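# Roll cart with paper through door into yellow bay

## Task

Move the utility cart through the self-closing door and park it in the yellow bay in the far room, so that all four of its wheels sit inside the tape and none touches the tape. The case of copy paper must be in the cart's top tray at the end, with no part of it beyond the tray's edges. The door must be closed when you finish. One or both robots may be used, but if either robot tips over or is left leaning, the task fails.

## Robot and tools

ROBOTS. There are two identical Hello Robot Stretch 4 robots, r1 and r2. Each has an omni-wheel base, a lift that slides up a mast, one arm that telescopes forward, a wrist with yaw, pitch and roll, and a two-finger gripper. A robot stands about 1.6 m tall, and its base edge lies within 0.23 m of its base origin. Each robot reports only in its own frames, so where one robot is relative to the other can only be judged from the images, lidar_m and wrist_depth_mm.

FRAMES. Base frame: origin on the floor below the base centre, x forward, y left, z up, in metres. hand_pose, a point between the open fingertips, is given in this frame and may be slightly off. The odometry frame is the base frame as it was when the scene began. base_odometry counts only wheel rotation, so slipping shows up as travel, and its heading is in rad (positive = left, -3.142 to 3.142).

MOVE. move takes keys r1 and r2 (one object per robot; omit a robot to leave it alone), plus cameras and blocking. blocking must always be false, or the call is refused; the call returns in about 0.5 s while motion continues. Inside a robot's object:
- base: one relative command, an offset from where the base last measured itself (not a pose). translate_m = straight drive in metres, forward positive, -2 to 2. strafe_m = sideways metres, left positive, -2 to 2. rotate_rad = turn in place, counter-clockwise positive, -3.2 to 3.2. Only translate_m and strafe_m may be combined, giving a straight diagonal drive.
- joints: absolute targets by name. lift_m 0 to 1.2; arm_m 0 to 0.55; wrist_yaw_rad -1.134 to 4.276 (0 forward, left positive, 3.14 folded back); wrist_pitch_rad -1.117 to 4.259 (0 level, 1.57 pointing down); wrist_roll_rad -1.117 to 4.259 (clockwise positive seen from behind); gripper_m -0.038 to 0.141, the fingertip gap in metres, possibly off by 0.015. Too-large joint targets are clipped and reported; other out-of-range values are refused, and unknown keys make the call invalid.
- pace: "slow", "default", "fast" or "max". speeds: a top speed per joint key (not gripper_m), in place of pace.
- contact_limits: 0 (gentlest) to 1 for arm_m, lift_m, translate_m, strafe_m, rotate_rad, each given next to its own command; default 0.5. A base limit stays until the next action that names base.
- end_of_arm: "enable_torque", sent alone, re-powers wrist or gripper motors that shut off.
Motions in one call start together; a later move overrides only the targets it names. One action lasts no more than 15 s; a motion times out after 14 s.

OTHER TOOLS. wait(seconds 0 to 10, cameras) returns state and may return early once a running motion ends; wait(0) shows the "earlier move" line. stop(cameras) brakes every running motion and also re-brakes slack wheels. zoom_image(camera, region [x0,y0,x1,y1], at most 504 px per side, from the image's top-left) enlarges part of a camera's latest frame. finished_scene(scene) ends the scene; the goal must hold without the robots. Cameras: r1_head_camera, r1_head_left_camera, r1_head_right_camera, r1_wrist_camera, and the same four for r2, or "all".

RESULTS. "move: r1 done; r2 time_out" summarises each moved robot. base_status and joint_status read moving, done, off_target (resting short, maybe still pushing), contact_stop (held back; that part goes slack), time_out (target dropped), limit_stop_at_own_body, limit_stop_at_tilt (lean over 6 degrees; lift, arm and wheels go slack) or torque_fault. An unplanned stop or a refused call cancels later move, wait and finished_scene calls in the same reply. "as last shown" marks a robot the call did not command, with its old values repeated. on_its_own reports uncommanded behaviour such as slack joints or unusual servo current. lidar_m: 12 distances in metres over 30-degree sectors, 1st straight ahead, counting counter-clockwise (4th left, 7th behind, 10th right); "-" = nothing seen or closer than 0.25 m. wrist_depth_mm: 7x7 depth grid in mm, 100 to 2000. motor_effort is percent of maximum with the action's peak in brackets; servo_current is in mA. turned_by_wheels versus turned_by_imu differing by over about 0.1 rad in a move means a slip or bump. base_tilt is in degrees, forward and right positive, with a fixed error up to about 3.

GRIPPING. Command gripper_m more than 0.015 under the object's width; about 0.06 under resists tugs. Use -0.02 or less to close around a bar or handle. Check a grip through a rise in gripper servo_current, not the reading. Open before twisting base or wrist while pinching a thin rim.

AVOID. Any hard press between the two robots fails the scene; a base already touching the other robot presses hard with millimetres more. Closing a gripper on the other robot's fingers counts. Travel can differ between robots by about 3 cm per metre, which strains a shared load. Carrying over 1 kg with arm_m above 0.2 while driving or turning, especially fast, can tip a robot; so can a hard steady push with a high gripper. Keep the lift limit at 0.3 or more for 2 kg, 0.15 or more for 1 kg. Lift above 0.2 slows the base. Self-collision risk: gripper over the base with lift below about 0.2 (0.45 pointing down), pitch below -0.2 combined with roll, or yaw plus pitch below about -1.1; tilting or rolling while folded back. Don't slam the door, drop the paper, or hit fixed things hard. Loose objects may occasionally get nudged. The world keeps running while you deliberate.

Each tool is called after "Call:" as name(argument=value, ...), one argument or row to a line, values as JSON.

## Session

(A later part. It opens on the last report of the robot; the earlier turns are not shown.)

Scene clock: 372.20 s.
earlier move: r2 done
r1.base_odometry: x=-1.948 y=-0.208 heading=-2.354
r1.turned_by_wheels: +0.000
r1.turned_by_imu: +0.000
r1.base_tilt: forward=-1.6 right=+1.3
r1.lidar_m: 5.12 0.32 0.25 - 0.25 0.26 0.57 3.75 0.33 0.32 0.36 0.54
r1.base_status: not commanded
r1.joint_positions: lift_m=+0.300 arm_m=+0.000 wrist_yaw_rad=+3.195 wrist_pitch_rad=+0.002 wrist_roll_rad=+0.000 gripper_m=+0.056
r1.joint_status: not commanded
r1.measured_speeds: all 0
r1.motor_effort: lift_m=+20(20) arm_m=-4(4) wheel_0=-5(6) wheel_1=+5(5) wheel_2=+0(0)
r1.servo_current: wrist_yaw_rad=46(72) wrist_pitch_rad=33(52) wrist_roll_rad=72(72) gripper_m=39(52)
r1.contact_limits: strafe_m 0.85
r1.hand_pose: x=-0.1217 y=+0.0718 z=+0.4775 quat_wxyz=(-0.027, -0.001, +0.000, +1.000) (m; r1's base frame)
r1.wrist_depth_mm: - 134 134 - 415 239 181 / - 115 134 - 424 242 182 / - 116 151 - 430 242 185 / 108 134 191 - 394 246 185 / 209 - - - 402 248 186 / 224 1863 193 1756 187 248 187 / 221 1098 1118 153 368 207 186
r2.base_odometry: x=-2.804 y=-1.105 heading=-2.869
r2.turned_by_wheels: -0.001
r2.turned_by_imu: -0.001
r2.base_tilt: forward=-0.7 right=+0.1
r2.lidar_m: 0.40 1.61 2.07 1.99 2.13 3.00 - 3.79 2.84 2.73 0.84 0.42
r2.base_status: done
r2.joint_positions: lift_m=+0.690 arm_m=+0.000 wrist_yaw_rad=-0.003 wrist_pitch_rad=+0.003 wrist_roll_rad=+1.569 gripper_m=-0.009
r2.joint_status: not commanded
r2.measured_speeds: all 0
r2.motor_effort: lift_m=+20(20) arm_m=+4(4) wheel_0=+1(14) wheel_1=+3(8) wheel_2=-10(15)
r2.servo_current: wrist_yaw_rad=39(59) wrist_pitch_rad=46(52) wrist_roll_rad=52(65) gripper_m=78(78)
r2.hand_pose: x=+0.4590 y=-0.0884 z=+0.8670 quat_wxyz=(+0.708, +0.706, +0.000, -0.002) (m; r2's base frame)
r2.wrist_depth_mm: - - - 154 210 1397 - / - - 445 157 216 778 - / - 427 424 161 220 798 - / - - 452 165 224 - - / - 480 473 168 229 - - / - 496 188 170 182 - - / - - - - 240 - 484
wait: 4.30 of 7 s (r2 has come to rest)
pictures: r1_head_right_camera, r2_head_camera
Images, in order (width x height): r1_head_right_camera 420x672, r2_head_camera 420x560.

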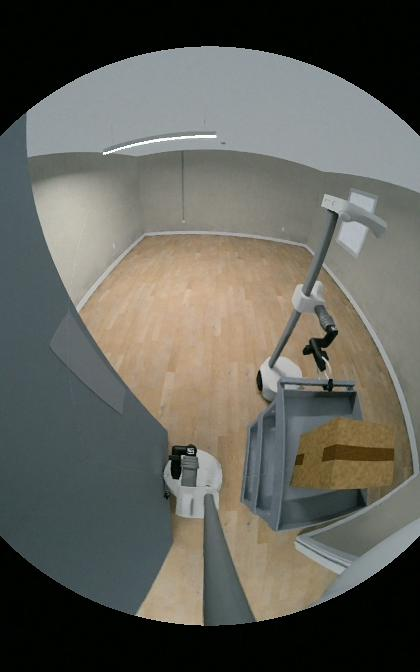

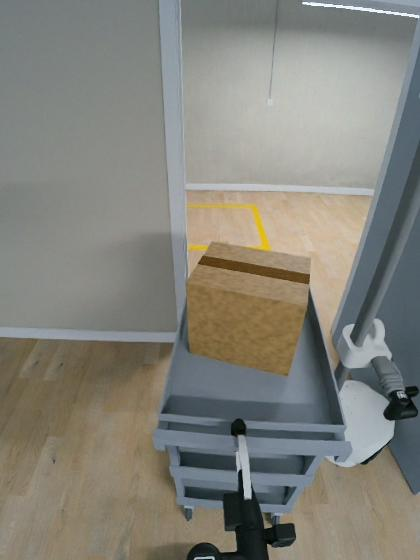

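Call:
move(
  r2={"base":{"strafe_m":-0.06,"translate_m":0.4},"pace":"slow"},
  blocking=false,
)

Call:
wait(
  seconds=7,
  cameras=["r2_head_camera","r1_head_right_camera"],
)

Scene clock: 388.03 s.
move: r2 moving
r1: as last shown
r1.base_tilt: forward=-1.5 right=+1.3
r1.lidar_m: 5.13 0.32 0.25 - 0.25 0.25 0.57 3.77 0.33 0.32 0.34 0.54
r1.motor_effort: lift_m=+20(20) arm_m=-4(4) wheel_0=-4(6) wheel_1=+5(5) wheel_2=+0(0)
r1.servo_current: wrist_yaw_rad=59(65) wrist_pitch_rad=39(46) wrist_roll_rad=52(72) gripper_m=46(46)
r1.contact_limits: strafe_m 0.85
r1.wrist_depth_mm: - 134 133 - 415 240 181 / - 115 133 - 424 242 183 / - 116 152 - 430 244 184 / 108 135 191 - 397 246 185 / 209 - - - 402 247 187 / 224 1863 193 1808 188 248 187 / 221 1138 1138 153 368 208 186
r2.base_odometry: x=-2.817 y=-1.107 heading=-2.870
r2.turned_by_wheels: +0.000
r2.turned_by_imu: +0.000
r2.base_tilt: forward=-0.7 right=+0.1
r2.lidar_m: 0.41 1.58 2.06 1.99 2.13 3.01 - 3.75 2.85 2.74 0.89 0.41
r2.base_status: translate_m moving; strafe_m moving
r2.joint_positions: lift_m=+0.690 arm_m=+0.000 wrist_yaw_rad=-0.003 wrist_pitch_rad=+0.003 wrist_roll_rad=+1.569 gripper_m=-0.009
r2.joint_status: not commanded
r2.measured_speeds: translate_m=+0.048 strafe_m=-0.007 rotate_rad=-0.001 lift_m=+0.000 arm_m=+0.000 wrist_yaw_rad=+0.000 wrist_pitch_rad=+0.000 wrist_roll_rad=+0.000
r2.motor_effort: lift_m=+20(20) arm_m=+4(4) wheel_0=+6(8) wheel_1=+5(6) wheel_2=-13(16)
r2.servo_current: wrist_yaw_rad=46(52) wrist_pitch_rad=33(46) wrist_roll_rad=39(52) gripper_m=72(78)
r2.hand_pose: x=+0.4590 y=-0.0884 z=+0.8670 quat_wxyz=(+0.708, +0.706, +0.000, -0.002) (m; r2's base frame)
r2.wrist_depth_mm: - - - 154 210 1397 - / - - 445 158 213 778 - / - 427 424 161 219 798 - / - - 449 164 224 - - / - 480 477 168 229 - - / - 488 188 171 183 - - / - - - - 238 - 484
pictures: none

Scene clock: 392.83 s.
earlier move: r2 done
r1.base_odometry: x=-1.948 y=-0.208 heading=-2.354
r1.turned_by_wheels: +0.000
r1.turned_by_imu: +0.000
r1.base_tilt: forward=-1.6 right=+1.3
r1.lidar_m: 5.13 0.32 0.25 - 0.25 0.25 0.56 0.45 0.33 0.32 0.52 0.69
r1.base_status: not commanded
r1.joint_positions: lift_m=+0.300 arm_m=+0.000 wrist_yaw_rad=+3.195 wrist_pitch_rad=+0.002 wrist_roll_rad=+0.000 gripper_m=+0.056
r1.joint_status: not commanded
r1.measured_speeds: all 0
r1.motor_effort: lift_m=+20(20) arm_m=-4(4) wheel_0=-5(6) wheel_1=+5(6) wheel_2=+0(0)
r1.servo_current: wrist_yaw_rad=52(78) wrist_pitch_rad=39(52) wrist_roll_rad=33(72) gripper_m=39(52)
r1.contact_limits: strafe_m 0.85
r1.hand_pose: x=-0.1217 y=+0.0718 z=+0.4775 quat_wxyz=(-0.027, -0.001, +0.000, +1.000) (m; r1's base frame)
r1.wrist_depth_mm: - 134 133 - 415 240 181 / - 115 133 - 424 242 182 / - 116 152 - 430 245 184 / 108 135 190 - 399 246 185 / 209 - - - 402 247 186 / 224 1661 193 1808 188 248 187 / 221 691 1138 153 366 207 187
r2.base_odometry: x=-3.205 y=-1.155 heading=-2.869
r2.turned_by_wheels: +0.000
r2.turned_by_imu: +0.000
r2.base_tilt: forward=-0.7 right=+0.1
r2.lidar_m: 0.40 1.19 1.68 2.05 2.16 3.07 - 3.69 2.80 0.93 0.59 0.43
r2.base_status: done
r2.joint_positions: lift_m=+0.690 arm_m=+0.000 wrist_yaw_rad=-0.003 wrist_pitch_rad=+0.003 wrist_roll_rad=+1.569 gripper_m=-0.009
r2.joint_status: not commanded
r2.measured_speeds: all 0
r2.motor_effort: lift_m=+20(20) arm_m=+4(4) wheel_0=+3(10) wheel_1=+4(8) wheel_2=-7(16)
r2.servo_current: wrist_yaw_rad=46(65) wrist_pitch_rad=52(52) wrist_roll_rad=52(65) gripper_m=65(78)
r2.hand_pose: x=+0.4590 y=-0.0884 z=+0.8670 quat_wxyz=(+0.708, +0.706, +0.000, -0.002) (m; r2's base frame)
r2.wrist_depth_mm: - - - 151 207 654 - / - - 410 155 211 778 - / - 427 424 159 217 809 - / - - 449 163 221 - - / - - 480 168 229 - - / - 517 189 170 181 - - / - - - - 240 - -
wait: 4.80 of 7 s (r2 has come to rest)
pictures: r1_head_right_camera, r2_head_camera
Images, in order (width x height): r1_head_right_camera 420x672, r2_head_camera 420x560.

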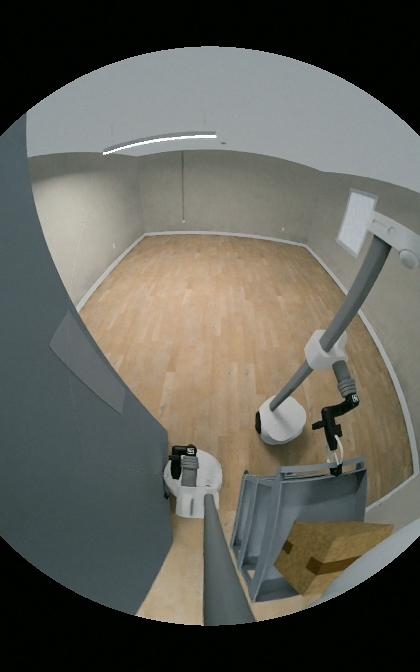

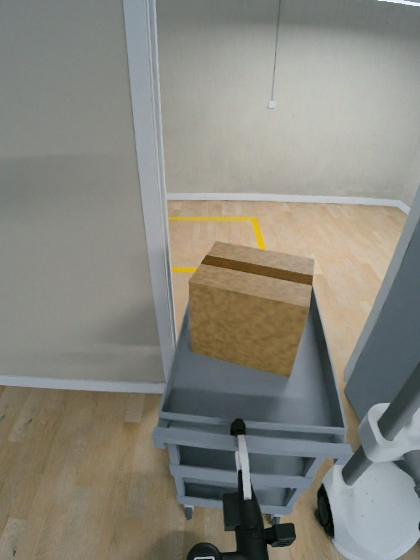

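Call:
move(
  r2={"base":{"strafe_m":-0.045,"translate_m":0.35},"pace":"slow"},
  blocking=false,
)

Call:
wait(
  seconds=7,
  cameras=["r2_head_camera","r1_head_right_camera","r2_head_right_camera"],
)

Scene clock: 399.97 s.
move: r2 moving
r1: as last shown
r1.base_tilt: forward=-1.6 right=+1.2
r1.lidar_m: 5.10 0.31 0.25 - 0.25 0.25 0.57 0.42 0.32 0.32 0.55 0.69
r1.motor_effort: lift_m=+20(20) arm_m=-4(4) wheel_0=-5(5) wheel_1=+5(5) wheel_2=+0(0)
r1.servo_current: wrist_yaw_rad=59(65) wrist_pitch_rad=46(52) wrist_roll_rad=72(72) gripper_m=39(39)
r1.contact_limits: strafe_m 0.85
r1.wrist_depth_mm: - 133 133 - 418 239 181 / - 115 133 - 424 242 182 / - 116 152 - 433 244 184 / 108 134 190 - 394 247 185 / 209 - - - 402 247 186 / 224 1808 193 1756 187 248 187 / 221 683 1138 154 370 208 187
r2.base_odometry: x=-3.218 y=-1.156 heading=-2.869
r2.turned_by_wheels: +0.000
r2.turned_by_imu: +0.000
r2.base_tilt: forward=-0.7 right=+0.1
r2.lidar_m: 0.42 1.13 1.67 2.02 2.13 3.05 - 3.71 2.79 0.92 0.56 0.41
r2.base_status: translate_m moving; strafe_m moving
r2.joint_positions: lift_m=+0.690 arm_m=+0.000 wrist_yaw_rad=-0.003 wrist_pitch_rad=+0.003 wrist_roll_rad=+1.569 gripper_m=-0.009
r2.joint_status: not commanded
r2.measured_speeds: translate_m=+0.049 strafe_m=-0.006 rotate_rad=+0.000 lift_m=+0.000 arm_m=+0.000 wrist_yaw_rad=+0.000 wrist_pitch_rad=+0.000 wrist_roll_rad=+0.000
r2.motor_effort: lift_m=+20(20) arm_m=+4(4) wheel_0=+3(9) wheel_1=+6(7) wheel_2=-14(15)
r2.servo_current: wrist_yaw_rad=46(52) wrist_pitch_rad=46(46) wrist_roll_rad=46(59) gripper_m=65(72)
r2.hand_pose: x=+0.4590 y=-0.0884 z=+0.8670 quat_wxyz=(+0.708, +0.706, +0.000, -0.002) (m; r2's base frame)
r2.wrist_depth_mm: - - - 150 206 676 - / - - 407 154 211 778 - / - 427 421 158 216 798 - / - - 449 163 222 - - / - - 480 167 229 - - / - 512 188 171 182 - - / - - - - 240 - -
pictures: none

Scene clock: 404.27 s.
earlier move: r2 done
r1.base_odometry: x=-1.948 y=-0.208 heading=-2.354
r1.turned_by_wheels: +0.000
r1.turned_by_imu: +0.000
r1.base_tilt: forward=-1.6 right=+1.3
r1.lidar_m: 5.12 0.31 0.25 - 0.25 0.25 0.59 0.45 0.42 0.43 0.46 3.89
r1.base_status: not commanded
r1.joint_positions: lift_m=+0.300 arm_m=+0.000 wrist_yaw_rad=+3.195 wrist_pitch_rad=+0.002 wrist_roll_rad=+0.000 gripper_m=+0.056
r1.joint_status: not commanded
r1.measured_speeds: all 0
r1.motor_effort: lift_m=+20(20) arm_m=-4(4) wheel_0=-5(6) wheel_1=+5(5) wheel_2=+0(0)
r1.servo_current: wrist_yaw_rad=46(72) wrist_pitch_rad=39(52) wrist_roll_rad=52(72) gripper_m=39(46)
r1.contact_limits: strafe_m 0.85
r1.hand_pose: x=-0.1217 y=+0.0718 z=+0.4775 quat_wxyz=(-0.027, -0.001, +0.000, +1.000) (m; r1's base frame)
r1.wrist_depth_mm: - 134 133 - 415 239 181 / - 115 134 - 424 241 182 / - 116 152 - 427 244 184 / 108 135 190 - 397 245 186 / 209 - - - 399 246 186 / 215 - 193 1756 187 247 186 / 213 151 1118 153 366 207 187
r2.base_odometry: x=-3.554 y=-1.205 heading=-2.870
r2.turned_by_wheels: +0.000
r2.turned_by_imu: -0.001
r2.base_tilt: forward=-0.7 right=+0.1
r2.lidar_m: 0.41 0.77 1.18 2.05 2.17 3.08 - 3.69 0.94 0.43 0.48 0.42
r2.base_status: done
r2.joint_positions: lift_m=+0.690 arm_m=+0.000 wrist_yaw_rad=-0.003 wrist_pitch_rad=+0.003 wrist_roll_rad=+1.569 gripper_m=-0.009
r2.joint_status: not commanded
r2.measured_speeds: all 0
r2.motor_effort: lift_m=+20(20) arm_m=+4(4) wheel_0=+3(9) wheel_1=+4(7) wheel_2=-9(15)
r2.servo_current: wrist_yaw_rad=52(59) wrist_pitch_rad=39(52) wrist_roll_rad=39(65) gripper_m=72(78)
r2.hand_pose: x=+0.4590 y=-0.0884 z=+0.8670 quat_wxyz=(+0.708, +0.706, +0.000, -0.002) (m; r2's base frame)
r2.wrist_depth_mm: - - - 148 203 676 - / - 449 404 153 209 - - / - 430 424 157 214 788 - / - - 449 162 221 - - / - - 484 167 229 - - / - - 189 171 181 1618 521 / - - - - 241 - 466
wait: 4.30 of 7 s (r2 has come to rest)
pictures: r1_head_right_camera, r2_head_camera, r2_head_right_camera
Images, in order (width x height): r1_head_right_camera 420x672, r2_head_camera 420x560, r2_head_right_camera 420x672.

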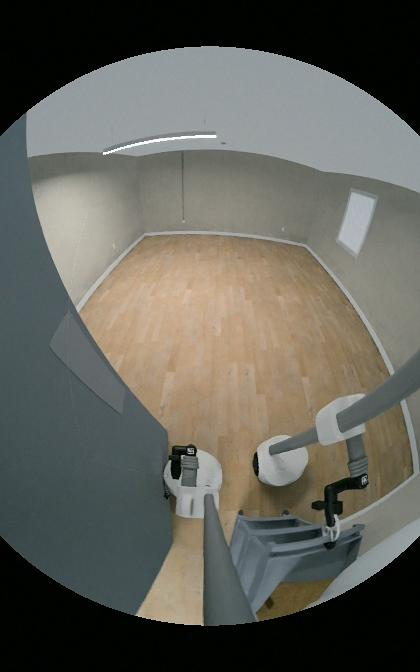

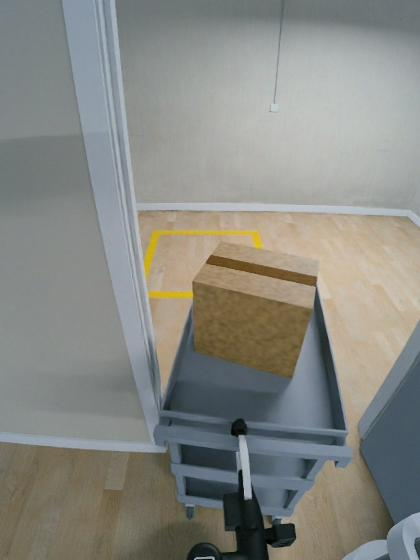

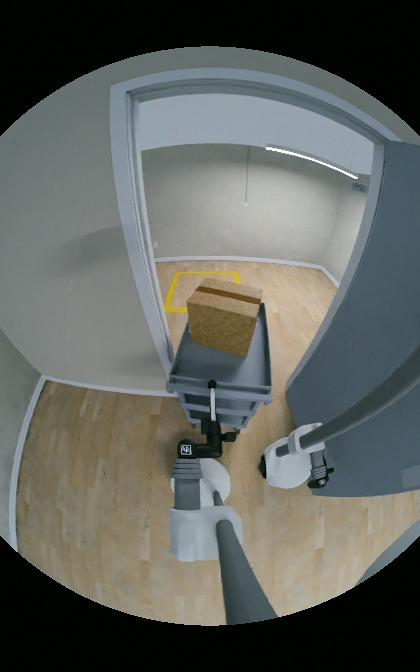

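Call:
move(
  r2={"base":{"strafe_m":-0.03,"translate_m":0.32},"pace":"slow"},
  blocking=false,
)

Call:
wait(
  seconds=7,
  cameras=["r2_head_camera","r2_head_right_camera"],
)

Scene clock: 412.13 s.
move: r2 moving
r1: as last shown
r1.lidar_m: 5.14 0.32 0.25 - 0.25 0.25 0.57 0.42 0.41 0.44 0.47 3.87
r1.motor_effort: lift_m=+20(20) arm_m=-4(4) wheel_0=-5(5) wheel_1=+5(5) wheel_2=+0(0)
r1.servo_current: wrist_yaw_rad=59(59) wrist_pitch_rad=33(39) wrist_roll_rad=46(65) gripper_m=39(46)
r1.contact_limits: strafe_m 0.85
r1.wrist_depth_mm: - 134 133 - 415 239 181 / - 115 134 - 427 242 183 / - 116 151 - 433 244 184 / 108 135 191 - 397 246 186 / 209 - - - 399 247 186 / 215 - 193 1756 187 249 187 / 213 150 1098 153 368 207 186
r2.base_odometry: x=-3.566 y=-1.207 heading=-2.870
r2.turned_by_wheels: -0.001
r2.turned_by_imu: +0.000
r2.base_tilt: forward=-0.7 right=+0.1
r2.lidar_m: 0.41 0.77 1.15 2.07 2.17 3.07 - 3.68 0.91 0.42 0.49 0.41
r2.base_status: translate_m moving; strafe_m moving
r2.joint_positions: lift_m=+0.690 arm_m=+0.000 wrist_yaw_rad=-0.003 wrist_pitch_rad=+0.003 wrist_roll_rad=+1.569 gripper_m=-0.009
r2.joint_status: not commanded
r2.measured_speeds: translate_m=+0.048 strafe_m=-0.005 rotate_rad=+0.000 lift_m=+0.000 arm_m=+0.000 wrist_yaw_rad=+0.000 wrist_pitch_rad=+0.000 wrist_roll_rad=+0.000
r2.motor_effort: lift_m=+20(20) arm_m=+4(4) wheel_0=+4(8) wheel_1=+5(6) wheel_2=-15(15)
r2.servo_current: wrist_yaw_rad=52(52) wrist_pitch_rad=39(46) wrist_roll_rad=46(59) gripper_m=72(78)
r2.hand_pose: x=+0.4590 y=-0.0884 z=+0.8670 quat_wxyz=(+0.708, +0.706, +0.000, -0.002) (m; r2's base frame)
r2.wrist_depth_mm: - - - 147 204 621 - / - - 404 153 208 - - / - 427 424 157 215 798 - / - - 449 162 221 - - / - - 480 167 229 - - / - - 189 170 182 1661 521 / - - - - 241 - 466
pictures: none

Scene clock: 416.13 s.
earlier move: r2 done
r1.base_odometry: x=-1.948 y=-0.208 heading=-2.354
r1.turned_by_wheels: +0.000
r1.turned_by_imu: +0.000
r1.base_tilt: forward=-1.5 right=+1.3
r1.lidar_m: 5.13 0.32 0.25 - 0.25 0.25 0.58 0.66 0.45 0.44 2.86 3.86
r1.base_status: not commanded
r1.joint_positions: lift_m=+0.300 arm_m=+0.000 wrist_yaw_rad=+3.195 wrist_pitch_rad=+0.002 wrist_roll_rad=+0.000 gripper_m=+0.056
r1.joint_status: not commanded
r1.measured_speeds: all 0
r1.motor_effort: lift_m=+20(20) arm_m=-4(4) wheel_0=-5(6) wheel_1=+5(5) wheel_2=+0(0)
r1.servo_current: wrist_yaw_rad=52(72) wrist_pitch_rad=46(52) wrist_roll_rad=52(65) gripper_m=39(52)
r1.contact_limits: strafe_m 0.85
r1.hand_pose: x=-0.1217 y=+0.0718 z=+0.4775 quat_wxyz=(-0.027, -0.001, +0.000, +1.000) (m; r1's base frame)
r1.wrist_depth_mm: - 134 133 - 415 239 181 / - 115 134 - 424 241 182 / - 116 151 - 430 244 185 / 108 135 191 - 399 247 185 / 209 - - - 399 247 186 / 214 1430 192 1708 188 249 186 / 213 151 1098 153 366 208 187
r2.base_odometry: x=-3.870 y=-1.262 heading=-2.870
r2.turned_by_wheels: +0.000
r2.turned_by_imu: -0.001
r2.base_tilt: forward=-0.7 right=+0.1
r2.lidar_m: 0.41 0.45 0.66 2.08 2.21 3.11 - 3.66 0.46 0.46 0.82 0.40
r2.base_status: done
r2.joint_positions: lift_m=+0.690 arm_m=+0.000 wrist_yaw_rad=-0.005 wrist_pitch_rad=+0.003 wrist_roll_rad=+1.569 gripper_m=-0.009
r2.joint_status: not commanded
r2.measured_speeds: all 0
r2.motor_effort: lift_m=+20(20) arm_m=+4(4) wheel_0=+2(8) wheel_1=+3(8) wheel_2=-9(17)
r2.servo_current: wrist_yaw_rad=65(65) wrist_pitch_rad=46(46) wrist_roll_rad=46(59) gripper_m=72(78)
r2.hand_pose: x=+0.4589 y=-0.0888 z=+0.8670 quat_wxyz=(+0.708, +0.706, +0.000, -0.003) (m; r2's base frame)
r2.wrist_depth_mm: - - - 143 198 - - / - 404 402 148 204 - - / - 427 424 153 212 - - / - - 452 160 219 - - / - - 488 166 228 - - / - - 189 170 181 1618 500 / - - - - 245 1756 1205
wait: 4.00 of 7 s (r2 has come to rest)
pictures: r2_head_camera, r2_head_right_camera
Images, in order (width x height): r2_head_camera 420x560, r2_head_right_camera 420x672.

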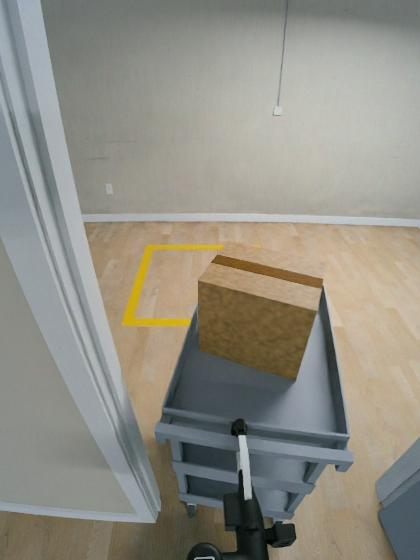

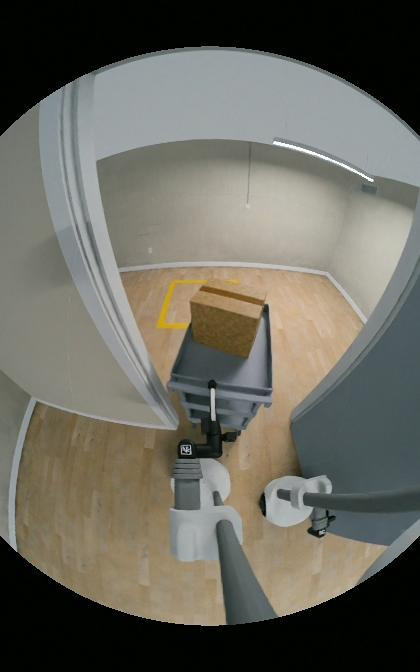

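Call:
move(
  r2={"base":{"strafe_m":-0.14,"translate_m":0.22},"pace":"slow"},
  blocking=false,
)

Call:
wait(
  seconds=7,
  cameras=["r2_head_camera","r2_head_right_camera"],
)

Scene clock: 426.73 s.
move: r2 moving
r1: as last shown
r1.base_tilt: forward=-1.6 right=+1.3
r1.lidar_m: 5.13 0.32 0.25 - 0.25 0.26 0.58 0.63 0.45 0.46 2.84 3.86
r1.servo_current: wrist_yaw_rad=46(65) wrist_pitch_rad=33(46) wrist_roll_rad=33(65) gripper_m=52(52)
r1.contact_limits: strafe_m 0.85
r1.wrist_depth_mm: - 133 133 - 418 239 181 / - 115 133 - 424 241 182 / - 116 151 - 433 245 184 / 108 135 190 - 394 246 185 / 210 - - - 402 247 187 / 215 788 192 1756 187 249 186 / 213 151 1118 154 370 208 187
r2.base_odometry: x=-3.884 y=-1.258 heading=-2.871
r2.turned_by_wheels: -0.001
r2.turned_by_imu: +0.000
r2.base_tilt: forward=-0.7 right=+0.1
r2.lidar_m: 0.42 0.48 0.67 2.08 2.19 3.12 - 3.62 0.45 0.48 0.80 0.42
r2.base_status: translate_m moving; strafe_m moving
r2.joint_positions: lift_m=+0.690 arm_m=+0.000 wrist_yaw_rad=-0.005 wrist_pitch_rad=+0.003 wrist_roll_rad=+1.569 gripper_m=-0.009
r2.joint_status: not commanded
r2.measured_speeds: translate_m=+0.047 strafe_m=-0.030 rotate_rad=+0.002 lift_m=+0.000 arm_m=+0.000 wrist_yaw_rad=+0.000 wrist_pitch_rad=+0.000 wrist_roll_rad=+0.000
r2.motor_effort: lift_m=+20(20) arm_m=+4(4) wheel_0=+12(12) wheel_1=-6(7) wheel_2=-13(15)
r2.servo_current: wrist_yaw_rad=59(59) wrist_pitch_rad=46(46) wrist_roll_rad=52(52) gripper_m=72(72)
r2.hand_pose: x=+0.4589 y=-0.0888 z=+0.8670 quat_wxyz=(+0.708, +0.706, +0.000, -0.003) (m; r2's base frame)
r2.wrist_depth_mm: - - - 142 196 715 - / - 404 399 147 204 - - / - 424 415 152 211 - - / - - 455 159 217 - - / - - 488 165 227 - - / - - 189 169 181 1618 508 / - - - - 244 1756 1205
pictures: none

Scene clock: 430.00 s.
earlier move: r2 done
r1.base_odometry: x=-1.948 y=-0.208 heading=-2.354
r1.turned_by_wheels: +0.000
r1.turned_by_imu: +0.000
r1.base_tilt: forward=-1.6 right=+1.3
r1.lidar_m: 5.14 0.33 0.25 - 0.25 0.25 0.59 0.45 0.44 2.67 2.83 3.91
r1.base_status: not commanded
r1.joint_positions: lift_m=+0.300 arm_m=+0.000 wrist_yaw_rad=+3.195 wrist_pitch_rad=+0.002 wrist_roll_rad=+0.000 gripper_m=+0.056
r1.joint_status: not commanded
r1.measured_speeds: all 0
r1.motor_effort: lift_m=+20(20) arm_m=-4(4) wheel_0=-5(6) wheel_1=+5(6) wheel_2=+0(0)
r1.servo_current: wrist_yaw_rad=52(72) wrist_pitch_rad=39(52) wrist_roll_rad=59(72) gripper_m=39(52)
r1.contact_limits: strafe_m 0.85
r1.hand_pose: x=-0.1217 y=+0.0718 z=+0.4775 quat_wxyz=(-0.027, -0.001, +0.000, +1.000) (m; r1's base frame)
r1.wrist_depth_mm: - 134 134 - 418 241 181 / - 115 134 - 424 241 182 / - 116 151 - 436 244 185 / 108 135 191 - 397 246 185 / 209 - - - 397 248 187 / 215 - 192 1808 187 248 187 / 213 1060 1060 153 368 208 186
r2.base_odometry: x=-4.119 y=-1.186 heading=-2.870
r2.turned_by_wheels: +0.001
r2.turned_by_imu: +0.003
r2.base_tilt: forward=-0.7 right=+0.1
r2.lidar_m: 0.40 0.43 0.40 1.11 2.32 3.32 - 0.45 0.45 0.62 0.69 0.43
r2.base_status: done
r2.joint_positions: lift_m=+0.690 arm_m=+0.000 wrist_yaw_rad=+0.004 wrist_pitch_rad=+0.003 wrist_roll_rad=+1.569 gripper_m=-0.009
r2.joint_status: not commanded
r2.measured_speeds: all 0
r2.motor_effort: lift_m=+20(20) arm_m=+4(4) wheel_0=+9(15) wheel_1=-5(7) wheel_2=-3(15)
r2.servo_current: wrist_yaw_rad=46(59) wrist_pitch_rad=46(52) wrist_roll_rad=52(59) gripper_m=72(78)
r2.hand_pose: x=+0.4596 y=-0.0862 z=+0.8670 quat_wxyz=(+0.708, +0.706, +0.003, +0.000) (m; r2's base frame)
r2.wrist_depth_mm: - - - 154 210 1464 - / - - 549 158 214 778 - / - 430 424 162 220 798 - / - - 445 165 224 - - / - - 480 169 230 - - / - - 190 171 182 - - / - - - - 240 - 500
wait: 3.27 of 7 s (r2 has come to rest)
pictures: r2_head_camera, r2_head_right_camera
Images, in order (width x height): r2_head_camera 420x560, r2_head_right_camera 420x672.

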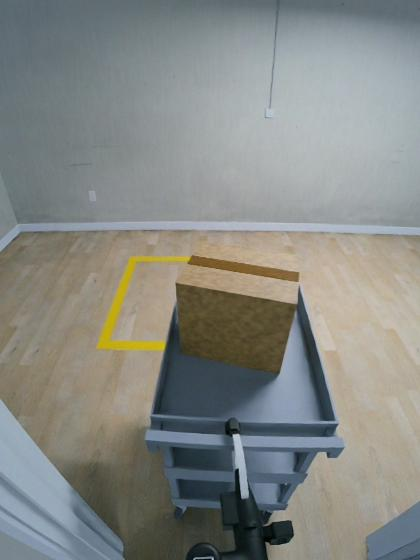

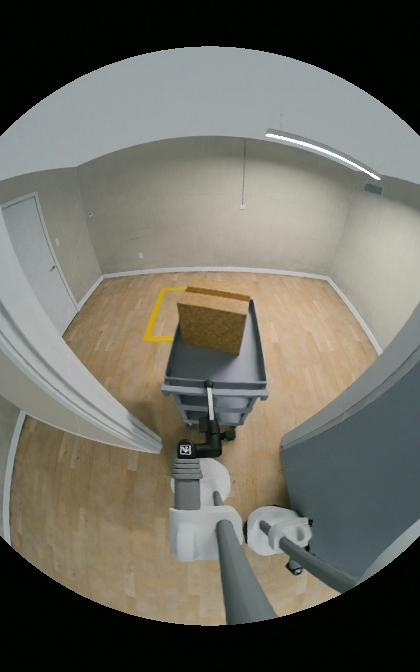

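Call:
move(
  r2={"base":{"strafe_m":-0.06,"translate_m":0.62},"pace":"slow"},
  blocking=false,
)

Call:
wait(
  seconds=9,
  cameras=["r2_head_camera","r2_head_right_camera"],
)

Scene clock: 436.50 s.
move: r2 moving
r1: as last shown
r1.lidar_m: 5.13 0.30 0.25 - 0.25 0.25 0.56 0.48 0.44 2.71 2.84 3.88
r1.motor_effort: lift_m=+20(20) arm_m=-4(4) wheel_0=-5(6) wheel_1=+5(5) wheel_2=+0(0)
r1.servo_current: wrist_yaw_rad=39(65) wrist_pitch_rad=33(52) wrist_roll_rad=46(65) gripper_m=39(46)
r1.contact_limits: strafe_m 0.85
r1.wrist_depth_mm: - 134 134 - 415 239 180 / - 115 134 - 427 242 182 / - 116 151 - 436 244 185 / 108 135 190 - 397 248 186 / 208 - - - 399 248 186 / 215 - 193 1756 187 248 187 / 221 1078 1042 153 368 208 186
r2.base_odometry: x=-4.132 y=-1.188 heading=-2.870
r2.turned_by_wheels: +0.000
r2.turned_by_imu: +0.001
r2.base_tilt: forward=-0.7 right=+0.0
r2.lidar_m: 0.41 0.44 0.37 1.01 2.35 3.31 - 0.46 0.45 0.63 0.68 0.42
r2.base_status: translate_m moving; strafe_m moving
r2.joint_positions: lift_m=+0.690 arm_m=+0.000 wrist_yaw_rad=+0.004 wrist_pitch_rad=+0.003 wrist_roll_rad=+1.569 gripper_m=-0.009
r2.joint_status: not commanded
r2.measured_speeds: translate_m=+0.049 strafe_m=-0.005 rotate_rad=+0.000 lift_m=+0.000 arm_m=+0.000 wrist_yaw_rad=-0.002 wrist_pitch_rad=+0.000 wrist_roll_rad=+0.000
r2.motor_effort: lift_m=+20(20) arm_m=+4(4) wheel_0=+7(14) wheel_1=+7(7) wheel_2=-12(12)
r2.servo_current: wrist_yaw_rad=52(59) wrist_pitch_rad=39(46) wrist_roll_rad=46(59) gripper_m=72(72)
r2.hand_pose: x=+0.4596 y=-0.0863 z=+0.8670 quat_wxyz=(+0.708, +0.706, +0.003, +0.000) (m; r2's base frame)
r2.wrist_depth_mm: - - - 156 211 1464 - / - - - 158 215 778 - / - 427 424 162 220 798 - / - - 449 165 224 - - / - - 473 169 229 - - / - - 189 171 181 - - / - - - - 238 1756 504
pictures: none

Scene clock: 443.50 s.
earlier move: r2 done
r1.base_odometry: x=-1.948 y=-0.208 heading=-2.354
r1.turned_by_wheels: +0.000
r1.turned_by_imu: +0.000
r1.base_tilt: forward=-1.6 right=+1.3
r1.lidar_m: 5.14 0.31 0.25 - 0.25 0.26 0.56 0.93 1.06 2.71 2.82 3.88
r1.base_status: not commanded
r1.joint_positions: lift_m=+0.300 arm_m=+0.000 wrist_yaw_rad=+3.195 wrist_pitch_rad=+0.002 wrist_roll_rad=+0.000 gripper_m=+0.056
r1.joint_status: not commanded
r1.measured_speeds: all 0
r1.motor_effort: lift_m=+20(20) arm_m=-4(4) wheel_0=-5(6) wheel_1=+5(6) wheel_2=+0(0)
r1.servo_current: wrist_yaw_rad=39(72) wrist_pitch_rad=39(52) wrist_roll_rad=46(72) gripper_m=39(52)
r1.contact_limits: strafe_m 0.85
r1.hand_pose: x=-0.1217 y=+0.0718 z=+0.4775 quat_wxyz=(-0.027, -0.001, +0.000, +1.000) (m; r1's base frame)
r1.wrist_depth_mm: - 133 133 - 421 239 181 / - 115 133 - 424 243 182 / - 116 151 - 433 244 184 / 108 135 190 - 399 247 185 / 209 - - - 402 248 187 / 224 1060 194 1756 187 248 186 / 221 991 1118 153 366 207 186
r2.base_odometry: x=-4.732 y=-1.295 heading=-2.870
r2.turned_by_wheels: -0.001
r2.turned_by_imu: -0.003
r2.base_tilt: forward=-0.7 right=+0.1
r2.lidar_m: 0.43 2.67 2.30 0.90 0.45 4.22 1.02 0.84 0.69 1.28 2.64 0.44
r2.base_status: done
r2.joint_positions: lift_m=+0.690 arm_m=+0.000 wrist_yaw_rad=-0.004 wrist_pitch_rad=+0.003 wrist_roll_rad=+1.569 gripper_m=-0.009
r2.joint_status: not commanded
r2.measured_speeds: all 0
r2.motor_effort: lift_m=+20(20) arm_m=+4(4) wheel_0=+1(14) wheel_1=+4(8) wheel_2=-10(15)
r2.servo_current: wrist_yaw_rad=46(65) wrist_pitch_rad=46(52) wrist_roll_rad=46(65) gripper_m=65(85)
r2.hand_pose: x=+0.4589 y=-0.0887 z=+0.8670 quat_wxyz=(+0.708, +0.706, +0.000, -0.003) (m; r2's base frame)
r2.wrist_depth_mm: - - - 151 207 676 - / - - 410 156 212 778 - / - 427 424 159 217 798 - / - - 452 163 224 - - / - - 480 168 229 - - / - - 188 171 183 1661 - / - - - - 240 - 1205
wait: 7.00 of 9 s (r2 has come to rest)
pictures: r2_head_camera, r2_head_right_camera
Images, in order (width x height): r2_head_camera 420x560, r2_head_right_camera 420x672.

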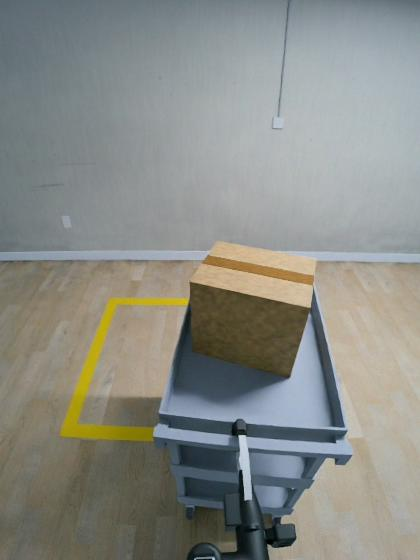

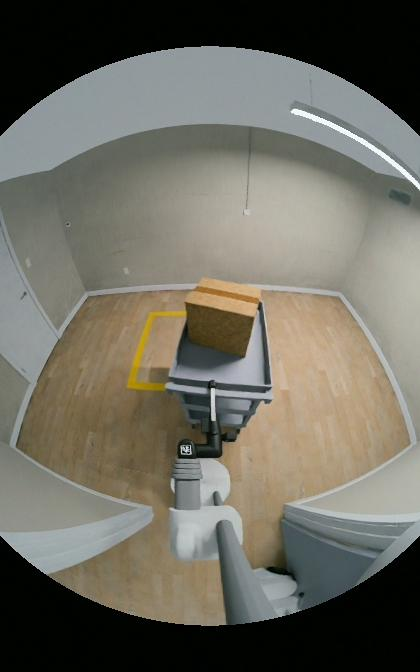

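Call:
move(
  r2={"base":{"strafe_m":-0.33,"translate_m":0.12},"pace":"slow"},
  blocking=false,
)

Call:
wait(
  seconds=7,
  cameras=["r2_head_camera"],
)

Scene clock: 449.87 s.
move: r2 moving
r1: as last shown
r1.base_tilt: forward=-1.6 right=+1.2
r1.lidar_m: 5.13 0.31 0.25 - 0.25 0.26 0.57 0.92 1.07 2.71 2.83 3.88
r1.motor_effort: lift_m=+20(20) arm_m=-4(4) wheel_0=-5(5) wheel_1=+5(5) wheel_2=+0(0)
r1.servo_current: wrist_yaw_rad=46(59) wrist_pitch_rad=46(46) wrist_roll_rad=33(59) gripper_m=39(39)
r1.contact_limits: strafe_m 0.85
r1.wrist_depth_mm: - 134 133 - 415 240 181 / - 115 133 - 421 241 183 / - 116 152 - 433 244 183 / 108 135 191 - 397 246 185 / 209 - - - 397 248 186 / 225 1078 192 1756 187 248 186 / 221 976 1098 153 368 208 187
r2.base_odometry: x=-4.740 y=-1.285 heading=-2.871
r2.turned_by_wheels: -0.001
r2.turned_by_imu: +0.000
r2.base_tilt: forward=-0.7 right=+0.1
r2.lidar_m: 0.42 2.67 2.32 0.92 0.45 4.13 0.99 0.82 0.67 1.27 2.64 0.41
r2.base_status: translate_m moving; strafe_m moving
r2.joint_positions: lift_m=+0.690 arm_m=+0.000 wrist_yaw_rad=-0.003 wrist_pitch_rad=+0.003 wrist_roll_rad=+1.569 gripper_m=-0.009
r2.joint_status: not commanded
r2.measured_speeds: translate_m=+0.016 strafe_m=-0.046 rotate_rad=-0.002 lift_m=+0.000 arm_m=+0.000 wrist_yaw_rad=+0.008 wrist_pitch_rad=+0.000 wrist_roll_rad=+0.000
r2.motor_effort: lift_m=+20(20) arm_m=+4(4) wheel_0=+8(11) wheel_1=-7(7) wheel_2=-9(12)
r2.servo_current: wrist_yaw_rad=39(59) wrist_pitch_rad=39(52) wrist_roll_rad=52(52) gripper_m=72(72)
r2.hand_pose: x=+0.4590 y=-0.0883 z=+0.8670 quat_wxyz=(+0.708, +0.706, +0.000, -0.002) (m; r2's base frame)
r2.wrist_depth_mm: - - - 149 204 627 - / - - 407 154 210 - - / - 427 427 157 216 809 - / - - 449 162 222 - - / - - 480 167 229 - - / - - 189 171 181 1618 - / - - - - 240 - 1229
pictures: none

Scene clock: 454.13 s.
earlier move: r2 done
r1.base_odometry: x=-1.948 y=-0.208 heading=-2.354
r1.turned_by_wheels: +0.000
r1.turned_by_imu: +0.000
r1.base_tilt: forward=-1.6 right=+1.3
r1.lidar_m: 5.11 0.30 0.25 - 0.25 0.25 0.59 1.11 1.08 2.66 2.83 3.86
r1.base_status: not commanded
r1.joint_positions: lift_m=+0.300 arm_m=+0.000 wrist_yaw_rad=+3.195 wrist_pitch_rad=+0.002 wrist_roll_rad=+0.000 gripper_m=+0.056
r1.joint_status: not commanded
r1.measured_speeds: all 0
r1.motor_effort: lift_m=+20(20) arm_m=-4(4) wheel_0=-5(6) wheel_1=+5(5) wheel_2=+0(0)
r1.servo_current: wrist_yaw_rad=59(72) wrist_pitch_rad=39(52) wrist_roll_rad=39(72) gripper_m=46(46)
r1.contact_limits: strafe_m 0.85
r1.hand_pose: x=-0.1217 y=+0.0718 z=+0.4775 quat_wxyz=(-0.027, -0.001, +0.000, +1.000) (m; r1's base frame)
r1.wrist_depth_mm: - 133 134 - 415 239 180 / - 115 133 - 424 241 183 / - 116 152 - 430 244 185 / 108 134 189 - 399 246 185 / 210 - - - 399 247 186 / 224 1808 194 1182 188 249 186 / 222 1118 1098 153 370 207 186
r2.base_odometry: x=-4.936 y=-1.009 heading=-2.870
r2.turned_by_wheels: +0.001
r2.turned_by_imu: +0.004
r2.base_tilt: forward=-0.6 right=+0.1
r2.lidar_m: 0.36 0.38 2.62 1.37 0.79 3.84 0.97 0.50 0.61 1.91 2.31 0.46
r2.base_status: done
r2.joint_positions: lift_m=+0.690 arm_m=+0.000 wrist_yaw_rad=+0.006 wrist_pitch_rad=+0.003 wrist_roll_rad=+1.569 gripper_m=-0.009
r2.joint_status: not commanded
r2.measured_speeds: all 0
r2.motor_effort: lift_m=+20(20) arm_m=+4(4) wheel_0=+8(15) wheel_1=-3(7) wheel_2=-2(12)
r2.servo_current: wrist_yaw_rad=59(65) wrist_pitch_rad=39(52) wrist_roll_rad=52(59) gripper_m=65(78)
r2.hand_pose: x=+0.4598 y=-0.0858 z=+0.8670 quat_wxyz=(+0.708, +0.706, +0.003, +0.001) (m; r2's base frame)
r2.wrist_depth_mm: - - - 272 279 1576 1060 / - - - 203 266 1708 517 / - - - 193 256 1576 - / - - 452 187 248 854 - / - - 452 182 238 - - / - - 190 175 181 - - / - - 452 - 224 - -
wait: 4.27 of 7 s (r2 has come to rest)
pictures: r2_head_camera
Images, in order (width x height): r2_head_camera 420x560.

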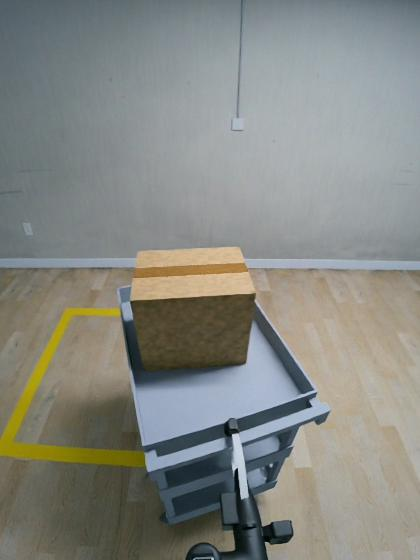

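Call:
move(
  r2={"base":{"strafe_m":-0.17,"translate_m":0.05},"pace":"slow"},
  r1={"base":{"translate_m":1.2,"strafe_m":-0.3}},
  blocking=false,
)

Call:
wait(
  seconds=4,
)

Call:
wait(
  seconds=2,
)

Call:
move(
  r2={"base":{"strafe_m":0.22,"translate_m":0.35},"pace":"slow"},
  blocking=false,
)

Call:
wait(
  seconds=7,
  cameras=["r2_head_camera","r1_head_camera"],
)

Scene clock: 464.13 s.
move: r1 moving; r2 moving
r1.base_odometry: x=-1.975 y=-0.225 heading=-2.353
r1.turned_by_wheels: +0.000
r1.turned_by_imu: +0.000
r1.base_tilt: forward=-1.6 right=+1.2
r1.lidar_m: 5.08 0.29 0.25 - 0.25 0.26 0.57 3.82 1.10 2.71 2.82 3.87
r1.base_status: translate_m moving; strafe_m moving
r1.joint_positions: lift_m=+0.300 arm_m=+0.000 wrist_yaw_rad=+3.195 wrist_pitch_rad=+0.002 wrist_roll_rad=+0.000 gripper_m=+0.056
r1.joint_status: not commanded
r1.measured_speeds: translate_m=+0.122 strafe_m=-0.030 rotate_rad=+0.004 lift_m=+0.000 arm_m=+0.000 wrist_yaw_rad=+0.000 wrist_pitch_rad=+0.000 wrist_roll_rad=+0.000
r1.motor_effort: lift_m=+20(20) arm_m=-4(4) wheel_0=+4(6) wheel_1=+9(10) wheel_2=-8(9)
r1.servo_current: wrist_yaw_rad=52(65) wrist_pitch_rad=39(46) wrist_roll_rad=39(65) gripper_m=33(46)
r1.hand_pose: x=-0.1217 y=+0.0718 z=+0.4775 quat_wxyz=(-0.027, -0.001, +0.000, +1.000) (m; r1's base frame)
r1.wrist_depth_mm: - 134 133 - 436 243 182 / - 115 134 - 399 244 183 / - 116 151 - 402 247 186 / 108 135 191 - 410 251 186 / 209 - - - 413 252 187 / 224 1756 193 1205 187 252 188 / 221 1118 1118 153 379 223 188
r2.base_odometry: x=-4.943 y=-0.998 heading=-2.870
r2.turned_by_wheels: +0.000
r2.turned_by_imu: +0.001
r2.base_tilt: forward=-0.7 right=+0.0
r2.lidar_m: 0.36 0.34 2.63 1.35 0.81 3.83 1.01 0.50 0.59 1.96 2.30 0.43
r2.base_status: translate_m moving; strafe_m moving
r2.joint_positions: lift_m=+0.690 arm_m=+0.000 wrist_yaw_rad=+0.006 wrist_pitch_rad=+0.003 wrist_roll_rad=+1.569 gripper_m=-0.009
r2.joint_status: not commanded
r2.measured_speeds: translate_m=+0.014 strafe_m=-0.048 rotate_rad=+0.002 lift_m=+0.000 arm_m=+0.000 wrist_yaw_rad=+0.001 wrist_pitch_rad=+0.000 wrist_roll_rad=+0.000
r2.motor_effort: lift_m=+20(20) arm_m=+4(4) wheel_0=+11(14) wheel_1=-7(8) wheel_2=-2(4)
r2.servo_current: wrist_yaw_rad=46(59) wrist_pitch_rad=46(46) wrist_roll_rad=46(52) gripper_m=72(72)
r2.hand_pose: x=+0.4598 y=-0.0856 z=+0.8670 quat_wxyz=(+0.708, +0.706, +0.003, +0.001) (m; r2's base frame)
r2.wrist_depth_mm: - - - 213 281 1397 1078 / - - - 204 267 1708 1160 / - - - 196 257 1756 - / - - 455 187 248 831 - / - - 452 182 239 - - / - - 190 176 181 - - / - - 449 - 223 - -
pictures: none

Scene clock: 466.67 s.
earlier move: r1 moving; r2 done
r1.base_odometry: x=-2.578 y=-0.589 heading=-2.353
r1.turned_by_wheels: +0.000
r1.turned_by_imu: -0.001
r1.base_tilt: forward=-1.6 right=+1.3
r1.lidar_m: 4.42 3.11 2.28 2.17 1.90 0.42 0.37 1.50 1.95 2.54 2.66 3.63
r1.base_status: translate_m moving; strafe_m moving
r1.joint_positions: lift_m=+0.300 arm_m=+0.000 wrist_yaw_rad=+3.195 wrist_pitch_rad=+0.002 wrist_roll_rad=+0.000 gripper_m=+0.056
r1.joint_status: not commanded
r1.measured_speeds: translate_m=+0.291 strafe_m=-0.072 rotate_rad=+0.000 lift_m=+0.000 arm_m=+0.000 wrist_yaw_rad=+0.000 wrist_pitch_rad=+0.000 wrist_roll_rad=+0.000
r1.motor_effort: lift_m=+20(20) arm_m=-4(4) wheel_0=+4(8) wheel_1=+4(10) wheel_2=-5(11)
r1.servo_current: wrist_yaw_rad=46(78) wrist_pitch_rad=39(52) wrist_roll_rad=46(65) gripper_m=39(52)
r1.hand_pose: x=-0.1217 y=+0.0718 z=+0.4775 quat_wxyz=(-0.027, -0.001, +0.000, +1.000) (m; r1's base frame)
r1.wrist_depth_mm: - 134 133 496 - - - / - 116 133 500 - - - / - 116 152 517 1464 - - / 108 135 191 512 1430 - - / 209 1576 - 512 - - - / 215 1576 194 508 188 - - / 221 1118 1138 142 1078 1138 1160
r2.base_odometry: x=-5.030 y=-0.859 heading=-2.870
r2.turned_by_wheels: +0.000
r2.turned_by_imu: +0.002
r2.base_tilt: forward=-0.7 right=+0.1
r2.lidar_m: 0.32 0.30 2.76 1.55 0.99 4.13 0.50 0.46 0.71 2.01 2.12 0.46
r2.base_status: done
r2.joint_positions: lift_m=+0.690 arm_m=+0.000 wrist_yaw_rad=+0.007 wrist_pitch_rad=+0.003 wrist_roll_rad=+1.569 gripper_m=-0.009
r2.joint_status: not commanded
r2.measured_speeds: all 0
r2.motor_effort: lift_m=+20(20) arm_m=+4(4) wheel_0=+8(17) wheel_1=-5(8) wheel_2=+1(4)
r2.servo_current: wrist_yaw_rad=46(65) wrist_pitch_rad=46(46) wrist_roll_rad=39(59) gripper_m=72(78)
r2.hand_pose: x=+0.4599 y=-0.0853 z=+0.8670 quat_wxyz=(+0.708, +0.706, +0.004, +0.001) (m; r2's base frame)
r2.wrist_depth_mm: - - - 291 - 1618 1098 / - - - 303 327 1499 442 / - - - 222 293 1756 512 / - - - 206 266 1756 - / - - 459 190 247 842 - / - 445 190 175 181 - - / - - 427 - 218 - -
wait: 2.53 of 4 s (r2 has come to rest)
pictures: none

Scene clock: 468.67 s.
earlier move: r1 moving
r1.base_odometry: x=-3.000 y=-0.843 heading=-2.354
r1.turned_by_wheels: +0.000
r1.turned_by_imu: -0.001
r1.base_tilt: forward=-1.6 right=+1.3
r1.lidar_m: 3.94 3.25 2.37 2.30 2.39 1.89 1.30 1.32 2.53 2.44 2.53 3.44
r1.base_status: translate_m moving; strafe_m moving
r1.joint_positions: lift_m=+0.300 arm_m=+0.000 wrist_yaw_rad=+3.195 wrist_pitch_rad=+0.002 wrist_roll_rad=+0.000 gripper_m=+0.056
r1.joint_status: not commanded
r1.measured_speeds: translate_m=+0.067 strafe_m=-0.018 rotate_rad=+0.001 lift_m=+0.000 arm_m=+0.000 wrist_yaw_rad=+0.000 wrist_pitch_rad=+0.000 wrist_roll_rad=+0.000
r1.motor_effort: lift_m=+20(20) arm_m=-4(4) wheel_0=+2(9) wheel_1=+0(10) wheel_2=+1(11)
r1.servo_current: wrist_yaw_rad=46(78) wrist_pitch_rad=46(52) wrist_roll_rad=52(65) gripper_m=33(52)
r1.hand_pose: x=-0.1217 y=+0.0718 z=+0.4775 quat_wxyz=(-0.027, -0.001, +0.000, +1.000) (m; r1's base frame)
r1.wrist_depth_mm: - 134 134 - - - - / - 116 134 - - - - / - 117 150 - - - - / 109 135 189 - - - - / 209 - - - - - - / 227 1756 191 1618 187 1661 1537 / 223 1118 1118 154 1160 1118 1160
r2.base_odometry: x=-5.030 y=-0.859 heading=-2.870
r2.turned_by_wheels: +0.000
r2.turned_by_imu: +0.000
r2.base_tilt: forward=-0.6 right=+0.0
r2.lidar_m: 0.31 0.35 2.78 1.54 0.96 0.74 0.50 0.47 0.69 2.01 2.15 0.43
r2.base_status: done
r2.joint_positions: lift_m=+0.690 arm_m=+0.000 wrist_yaw_rad=+0.007 wrist_pitch_rad=+0.003 wrist_roll_rad=+1.569 gripper_m=-0.009
r2.joint_status: not commanded
r2.measured_speeds: all 0
r2.motor_effort: lift_m=+20(20) arm_m=+4(4) wheel_0=+8(17) wheel_1=-5(8) wheel_2=+0(4)
r2.servo_current: wrist_yaw_rad=65(65) wrist_pitch_rad=46(52) wrist_roll_rad=59(65) gripper_m=65(78)
r2.hand_pose: x=+0.4599 y=-0.0853 z=+0.8670 quat_wxyz=(+0.708, +0.706, +0.004, +0.001) (m; r2's base frame)
r2.wrist_depth_mm: - - - 291 - 1537 1118 / - - - 303 327 1464 436 / - - - 223 291 1708 512 / - - - 205 267 1756 - / - - 455 190 247 842 - / - 445 190 175 181 - - / - - 424 - 218 - -
wait: 2.00 s; no rest
pictures: none

Scene clock: 469.17 s.
earlier move: r1 moving
move: r2 moving
r1.base_odometry: x=-3.006 y=-0.848 heading=-2.353
r1.turned_by_wheels: +0.000
r1.turned_by_imu: +0.000
r1.base_tilt: forward=-1.6 right=+1.3
r1.lidar_m: 3.95 3.25 2.39 2.29 2.40 1.90 1.49 1.50 2.53 2.42 2.54 3.45
r1.base_status: translate_m moving; strafe_m moving
r1.joint_positions: lift_m=+0.300 arm_m=+0.000 wrist_yaw_rad=+3.195 wrist_pitch_rad=+0.002 wrist_roll_rad=+0.000 gripper_m=+0.056
r1.joint_status: not commanded
r1.measured_speeds: all 0
r1.motor_effort: lift_m=+20(20) arm_m=-4(4) wheel_0=+3(3) wheel_1=+5(5) wheel_2=+0(2)
r1.servo_current: wrist_yaw_rad=33(52) wrist_pitch_rad=46(52) wrist_roll_rad=46(65) gripper_m=39(46)
r1.hand_pose: x=-0.1217 y=+0.0718 z=+0.4775 quat_wxyz=(-0.027, -0.001, +0.000, +1.000) (m; r1's base frame)
r1.wrist_depth_mm: - 134 133 - - - - / - 116 134 - - - - / - 117 150 - - - - / 109 135 189 - - - - / 210 - - - - - - / 227 1808 191 1661 187 1708 1661 / 223 1138 1160 153 1160 1118 1182
r2.base_odometry: x=-5.040 y=-0.869 heading=-2.870
r2.turned_by_wheels: +0.000
r2.turned_by_imu: +0.000
r2.base_tilt: forward=-0.7 right=+0.1
r2.lidar_m: 0.30 0.36 2.79 1.57 0.98 0.69 0.54 0.49 0.69 2.02 2.12 0.46
r2.base_status: translate_m moving; strafe_m moving
r2.joint_positions: lift_m=+0.690 arm_m=+0.000 wrist_yaw_rad=+0.002 wrist_pitch_rad=+0.003 wrist_roll_rad=+1.569 gripper_m=-0.009
r2.joint_status: not commanded
r2.measured_speeds: translate_m=+0.046 strafe_m=+0.030 rotate_rad=-0.005 lift_m=+0.000 arm_m=+0.000 wrist_yaw_rad=-0.036 wrist_pitch_rad=+0.000 wrist_roll_rad=+0.000
r2.motor_effort: lift_m=+20(20) arm_m=+4(4) wheel_0=-2(12) wheel_1=+8(9) wheel_2=-10(10)
r2.servo_current: wrist_yaw_rad=46(65) wrist_pitch_rad=46(46) wrist_roll_rad=52(52) gripper_m=72(78)
r2.hand_pose: x=+0.4594 y=-0.0869 z=+0.8670 quat_wxyz=(+0.708, +0.706, +0.002, -0.001) (m; r2's base frame)
r2.wrist_depth_mm: - - - 293 - 1576 1160 / - - - 314 334 362 357 / - - - 224 297 1756 504 / - - - 204 266 1708 - / - - 459 189 245 - - / - 445 189 169 181 - - / - - 421 - 215 - -
pictures: none

Scene clock: 469.20 s.
earlier move: r1 done; r2 moving
r1.base_odometry: x=-3.006 y=-0.848 heading=-2.353
r1.turned_by_wheels: +0.000
r1.turned_by_imu: +0.000
r1.base_tilt: forward=-1.6 right=+1.3
r1.lidar_m: 3.92 3.26 2.39 2.28 2.42 1.90 1.49 1.52 2.53 2.42 2.54 3.44
r1.base_status: done
r1.joint_positions: lift_m=+0.300 arm_m=+0.000 wrist_yaw_rad=+3.195 wrist_pitch_rad=+0.002 wrist_roll_rad=+0.000 gripper_m=+0.056
r1.joint_status: not commanded
r1.measured_speeds: all 0
r1.motor_effort: lift_m=+20(20) arm_m=-4(4) wheel_0=+3(3) wheel_1=+3(5) wheel_2=-1(2)
r1.servo_current: wrist_yaw_rad=33(52) wrist_pitch_rad=46(52) wrist_roll_rad=46(65) gripper_m=39(46)
r1.hand_pose: x=-0.1217 y=+0.0718 z=+0.4775 quat_wxyz=(-0.027, -0.001, +0.000, +1.000) (m; r1's base frame)
r1.wrist_depth_mm: - 134 133 - - - - / - 116 133 - - - - / - 117 150 - - - - / 109 135 189 - - - - / 210 - - - - - - / 226 1756 192 1618 187 1661 1661 / 224 1118 1118 153 1160 1118 1182
r2.base_odometry: x=-5.041 y=-0.871 heading=-2.870
r2.turned_by_wheels: +0.000
r2.turned_by_imu: +0.000
r2.base_tilt: forward=-0.6 right=+0.1
r2.lidar_m: 0.29 0.36 2.80 1.57 0.99 0.70 0.52 0.49 0.72 2.03 2.13 0.47
r2.base_status: translate_m moving; strafe_m moving
r2.joint_positions: lift_m=+0.690 arm_m=+0.000 wrist_yaw_rad=+0.000 wrist_pitch_rad=+0.003 wrist_roll_rad=+1.569 gripper_m=-0.009
r2.joint_status: not commanded
r2.measured_speeds: translate_m=+0.049 strafe_m=+0.031 rotate_rad=-0.006 lift_m=+0.000 arm_m=+0.000 wrist_yaw_rad=-0.046 wrist_pitch_rad=+0.000 wrist_roll_rad=+0.000
r2.motor_effort: lift_m=+20(20) arm_m=+4(4) wheel_0=+2(12) wheel_1=+8(9) wheel_2=-11(11)
r2.servo_current: wrist_yaw_rad=46(65) wrist_pitch_rad=46(46) wrist_roll_rad=52(52) gripper_m=72(78)
r2.hand_pose: x=+0.4593 y=-0.0873 z=+0.8670 quat_wxyz=(+0.708, +0.706, +0.001, -0.001) (m; r2's base frame)
r2.wrist_depth_mm: - - - 293 - 1576 1182 / - - - 314 334 357 359 / - - - 224 297 1708 517 / - - - 204 265 1863 - / - - 455 188 245 - - / - 445 189 168 180 - - / - - 421 - 213 - -
wait: 0.03 of 7 s (r1 has come to rest)
pictures: r1_head_camera, r2_head_camera
Images, in order (width x height): r1_head_camera 420x560, r2_head_camera 420x560.

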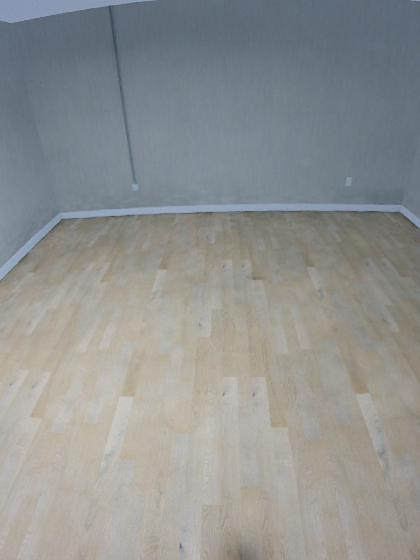

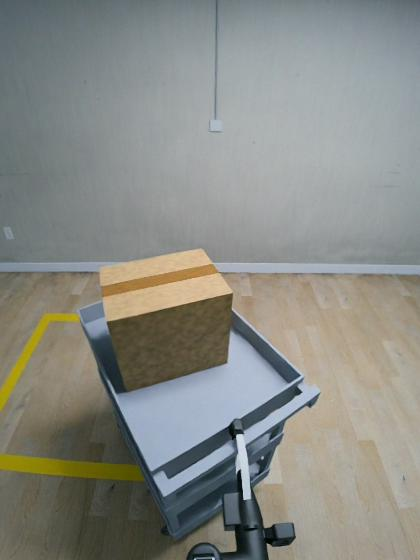

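Door appears closed (r2 lidar .7 uniform behind). Continue.

Call:
wait(
  seconds=5,
  cameras=["r2_head_camera"],
)

Scene clock: 473.97 s.
earlier move: r2 done
r1.base_odometry: x=-3.006 y=-0.848 heading=-2.353
r1.turned_by_wheels: +0.000
r1.turned_by_imu: +0.000
r1.base_tilt: forward=-1.6 right=+1.3
r1.lidar_m: 3.93 3.23 2.40 2.29 2.43 1.90 1.81 1.92 2.51 2.42 2.55 3.45
r1.base_status: done
r1.joint_positions: lift_m=+0.300 arm_m=+0.000 wrist_yaw_rad=+3.195 wrist_pitch_rad=+0.002 wrist_roll_rad=+0.000 gripper_m=+0.056
r1.joint_status: not commanded
r1.measured_speeds: all 0
r1.motor_effort: lift_m=+20(20) arm_m=-4(4) wheel_0=+3(3) wheel_1=+3(5) wheel_2=-1(2)
r1.servo_current: wrist_yaw_rad=59(72) wrist_pitch_rad=52(52) wrist_roll_rad=39(72) gripper_m=39(52)
r1.hand_pose: x=-0.1217 y=+0.0718 z=+0.4775 quat_wxyz=(-0.027, -0.001, +0.000, +1.000) (m; r1's base frame)
r1.wrist_depth_mm: - 133 133 - - - - / - 116 134 - - - - / - 117 150 - - - - / 109 135 189 - - - - / 211 - - - - - - / 227 1808 192 1756 187 1661 1618 / 224 1138 1138 153 1160 1118 1160
r2.base_odometry: x=-5.308 y=-1.164 heading=-2.871
r2.turned_by_wheels: +0.000
r2.turned_by_imu: -0.005
r2.base_tilt: forward=-0.7 right=+0.1
r2.lidar_m: 0.39 2.12 2.54 2.49 1.09 0.90 0.87 0.86 1.18 2.24 2.38 0.43
r2.base_status: done
r2.joint_positions: lift_m=+0.690 arm_m=+0.000 wrist_yaw_rad=-0.013 wrist_pitch_rad=+0.003 wrist_roll_rad=+1.569 gripper_m=-0.009
r2.joint_status: not commanded
r2.measured_speeds: all 0
r2.motor_effort: lift_m=+20(20) arm_m=+4(4) wheel_0=-7(14) wheel_1=+2(9) wheel_2=-8(23)
r2.servo_current: wrist_yaw_rad=65(91) wrist_pitch_rad=39(52) wrist_roll_rad=52(65) gripper_m=72(78)
r2.hand_pose: x=+0.4581 y=-0.0912 z=+0.8670 quat_wxyz=(+0.708, +0.706, -0.003, -0.006) (m; r2's base frame)
r2.wrist_depth_mm: - - - 187 251 1708 1255 / - - - 184 245 1756 512 / - - 442 181 242 788 - / - 445 445 178 237 - - / - 455 455 176 234 820 - / - 459 189 171 182 - - / - 138 473 - 227 - -
wait: 2.40 of 5 s (r2 has come to rest)
pictures: r2_head_camera
Images, in order (width x height): r2_head_camera 420x560.

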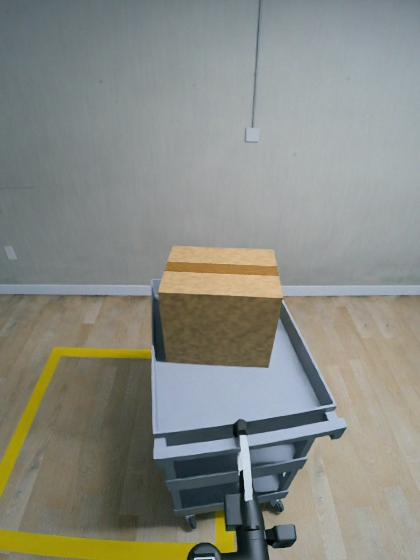

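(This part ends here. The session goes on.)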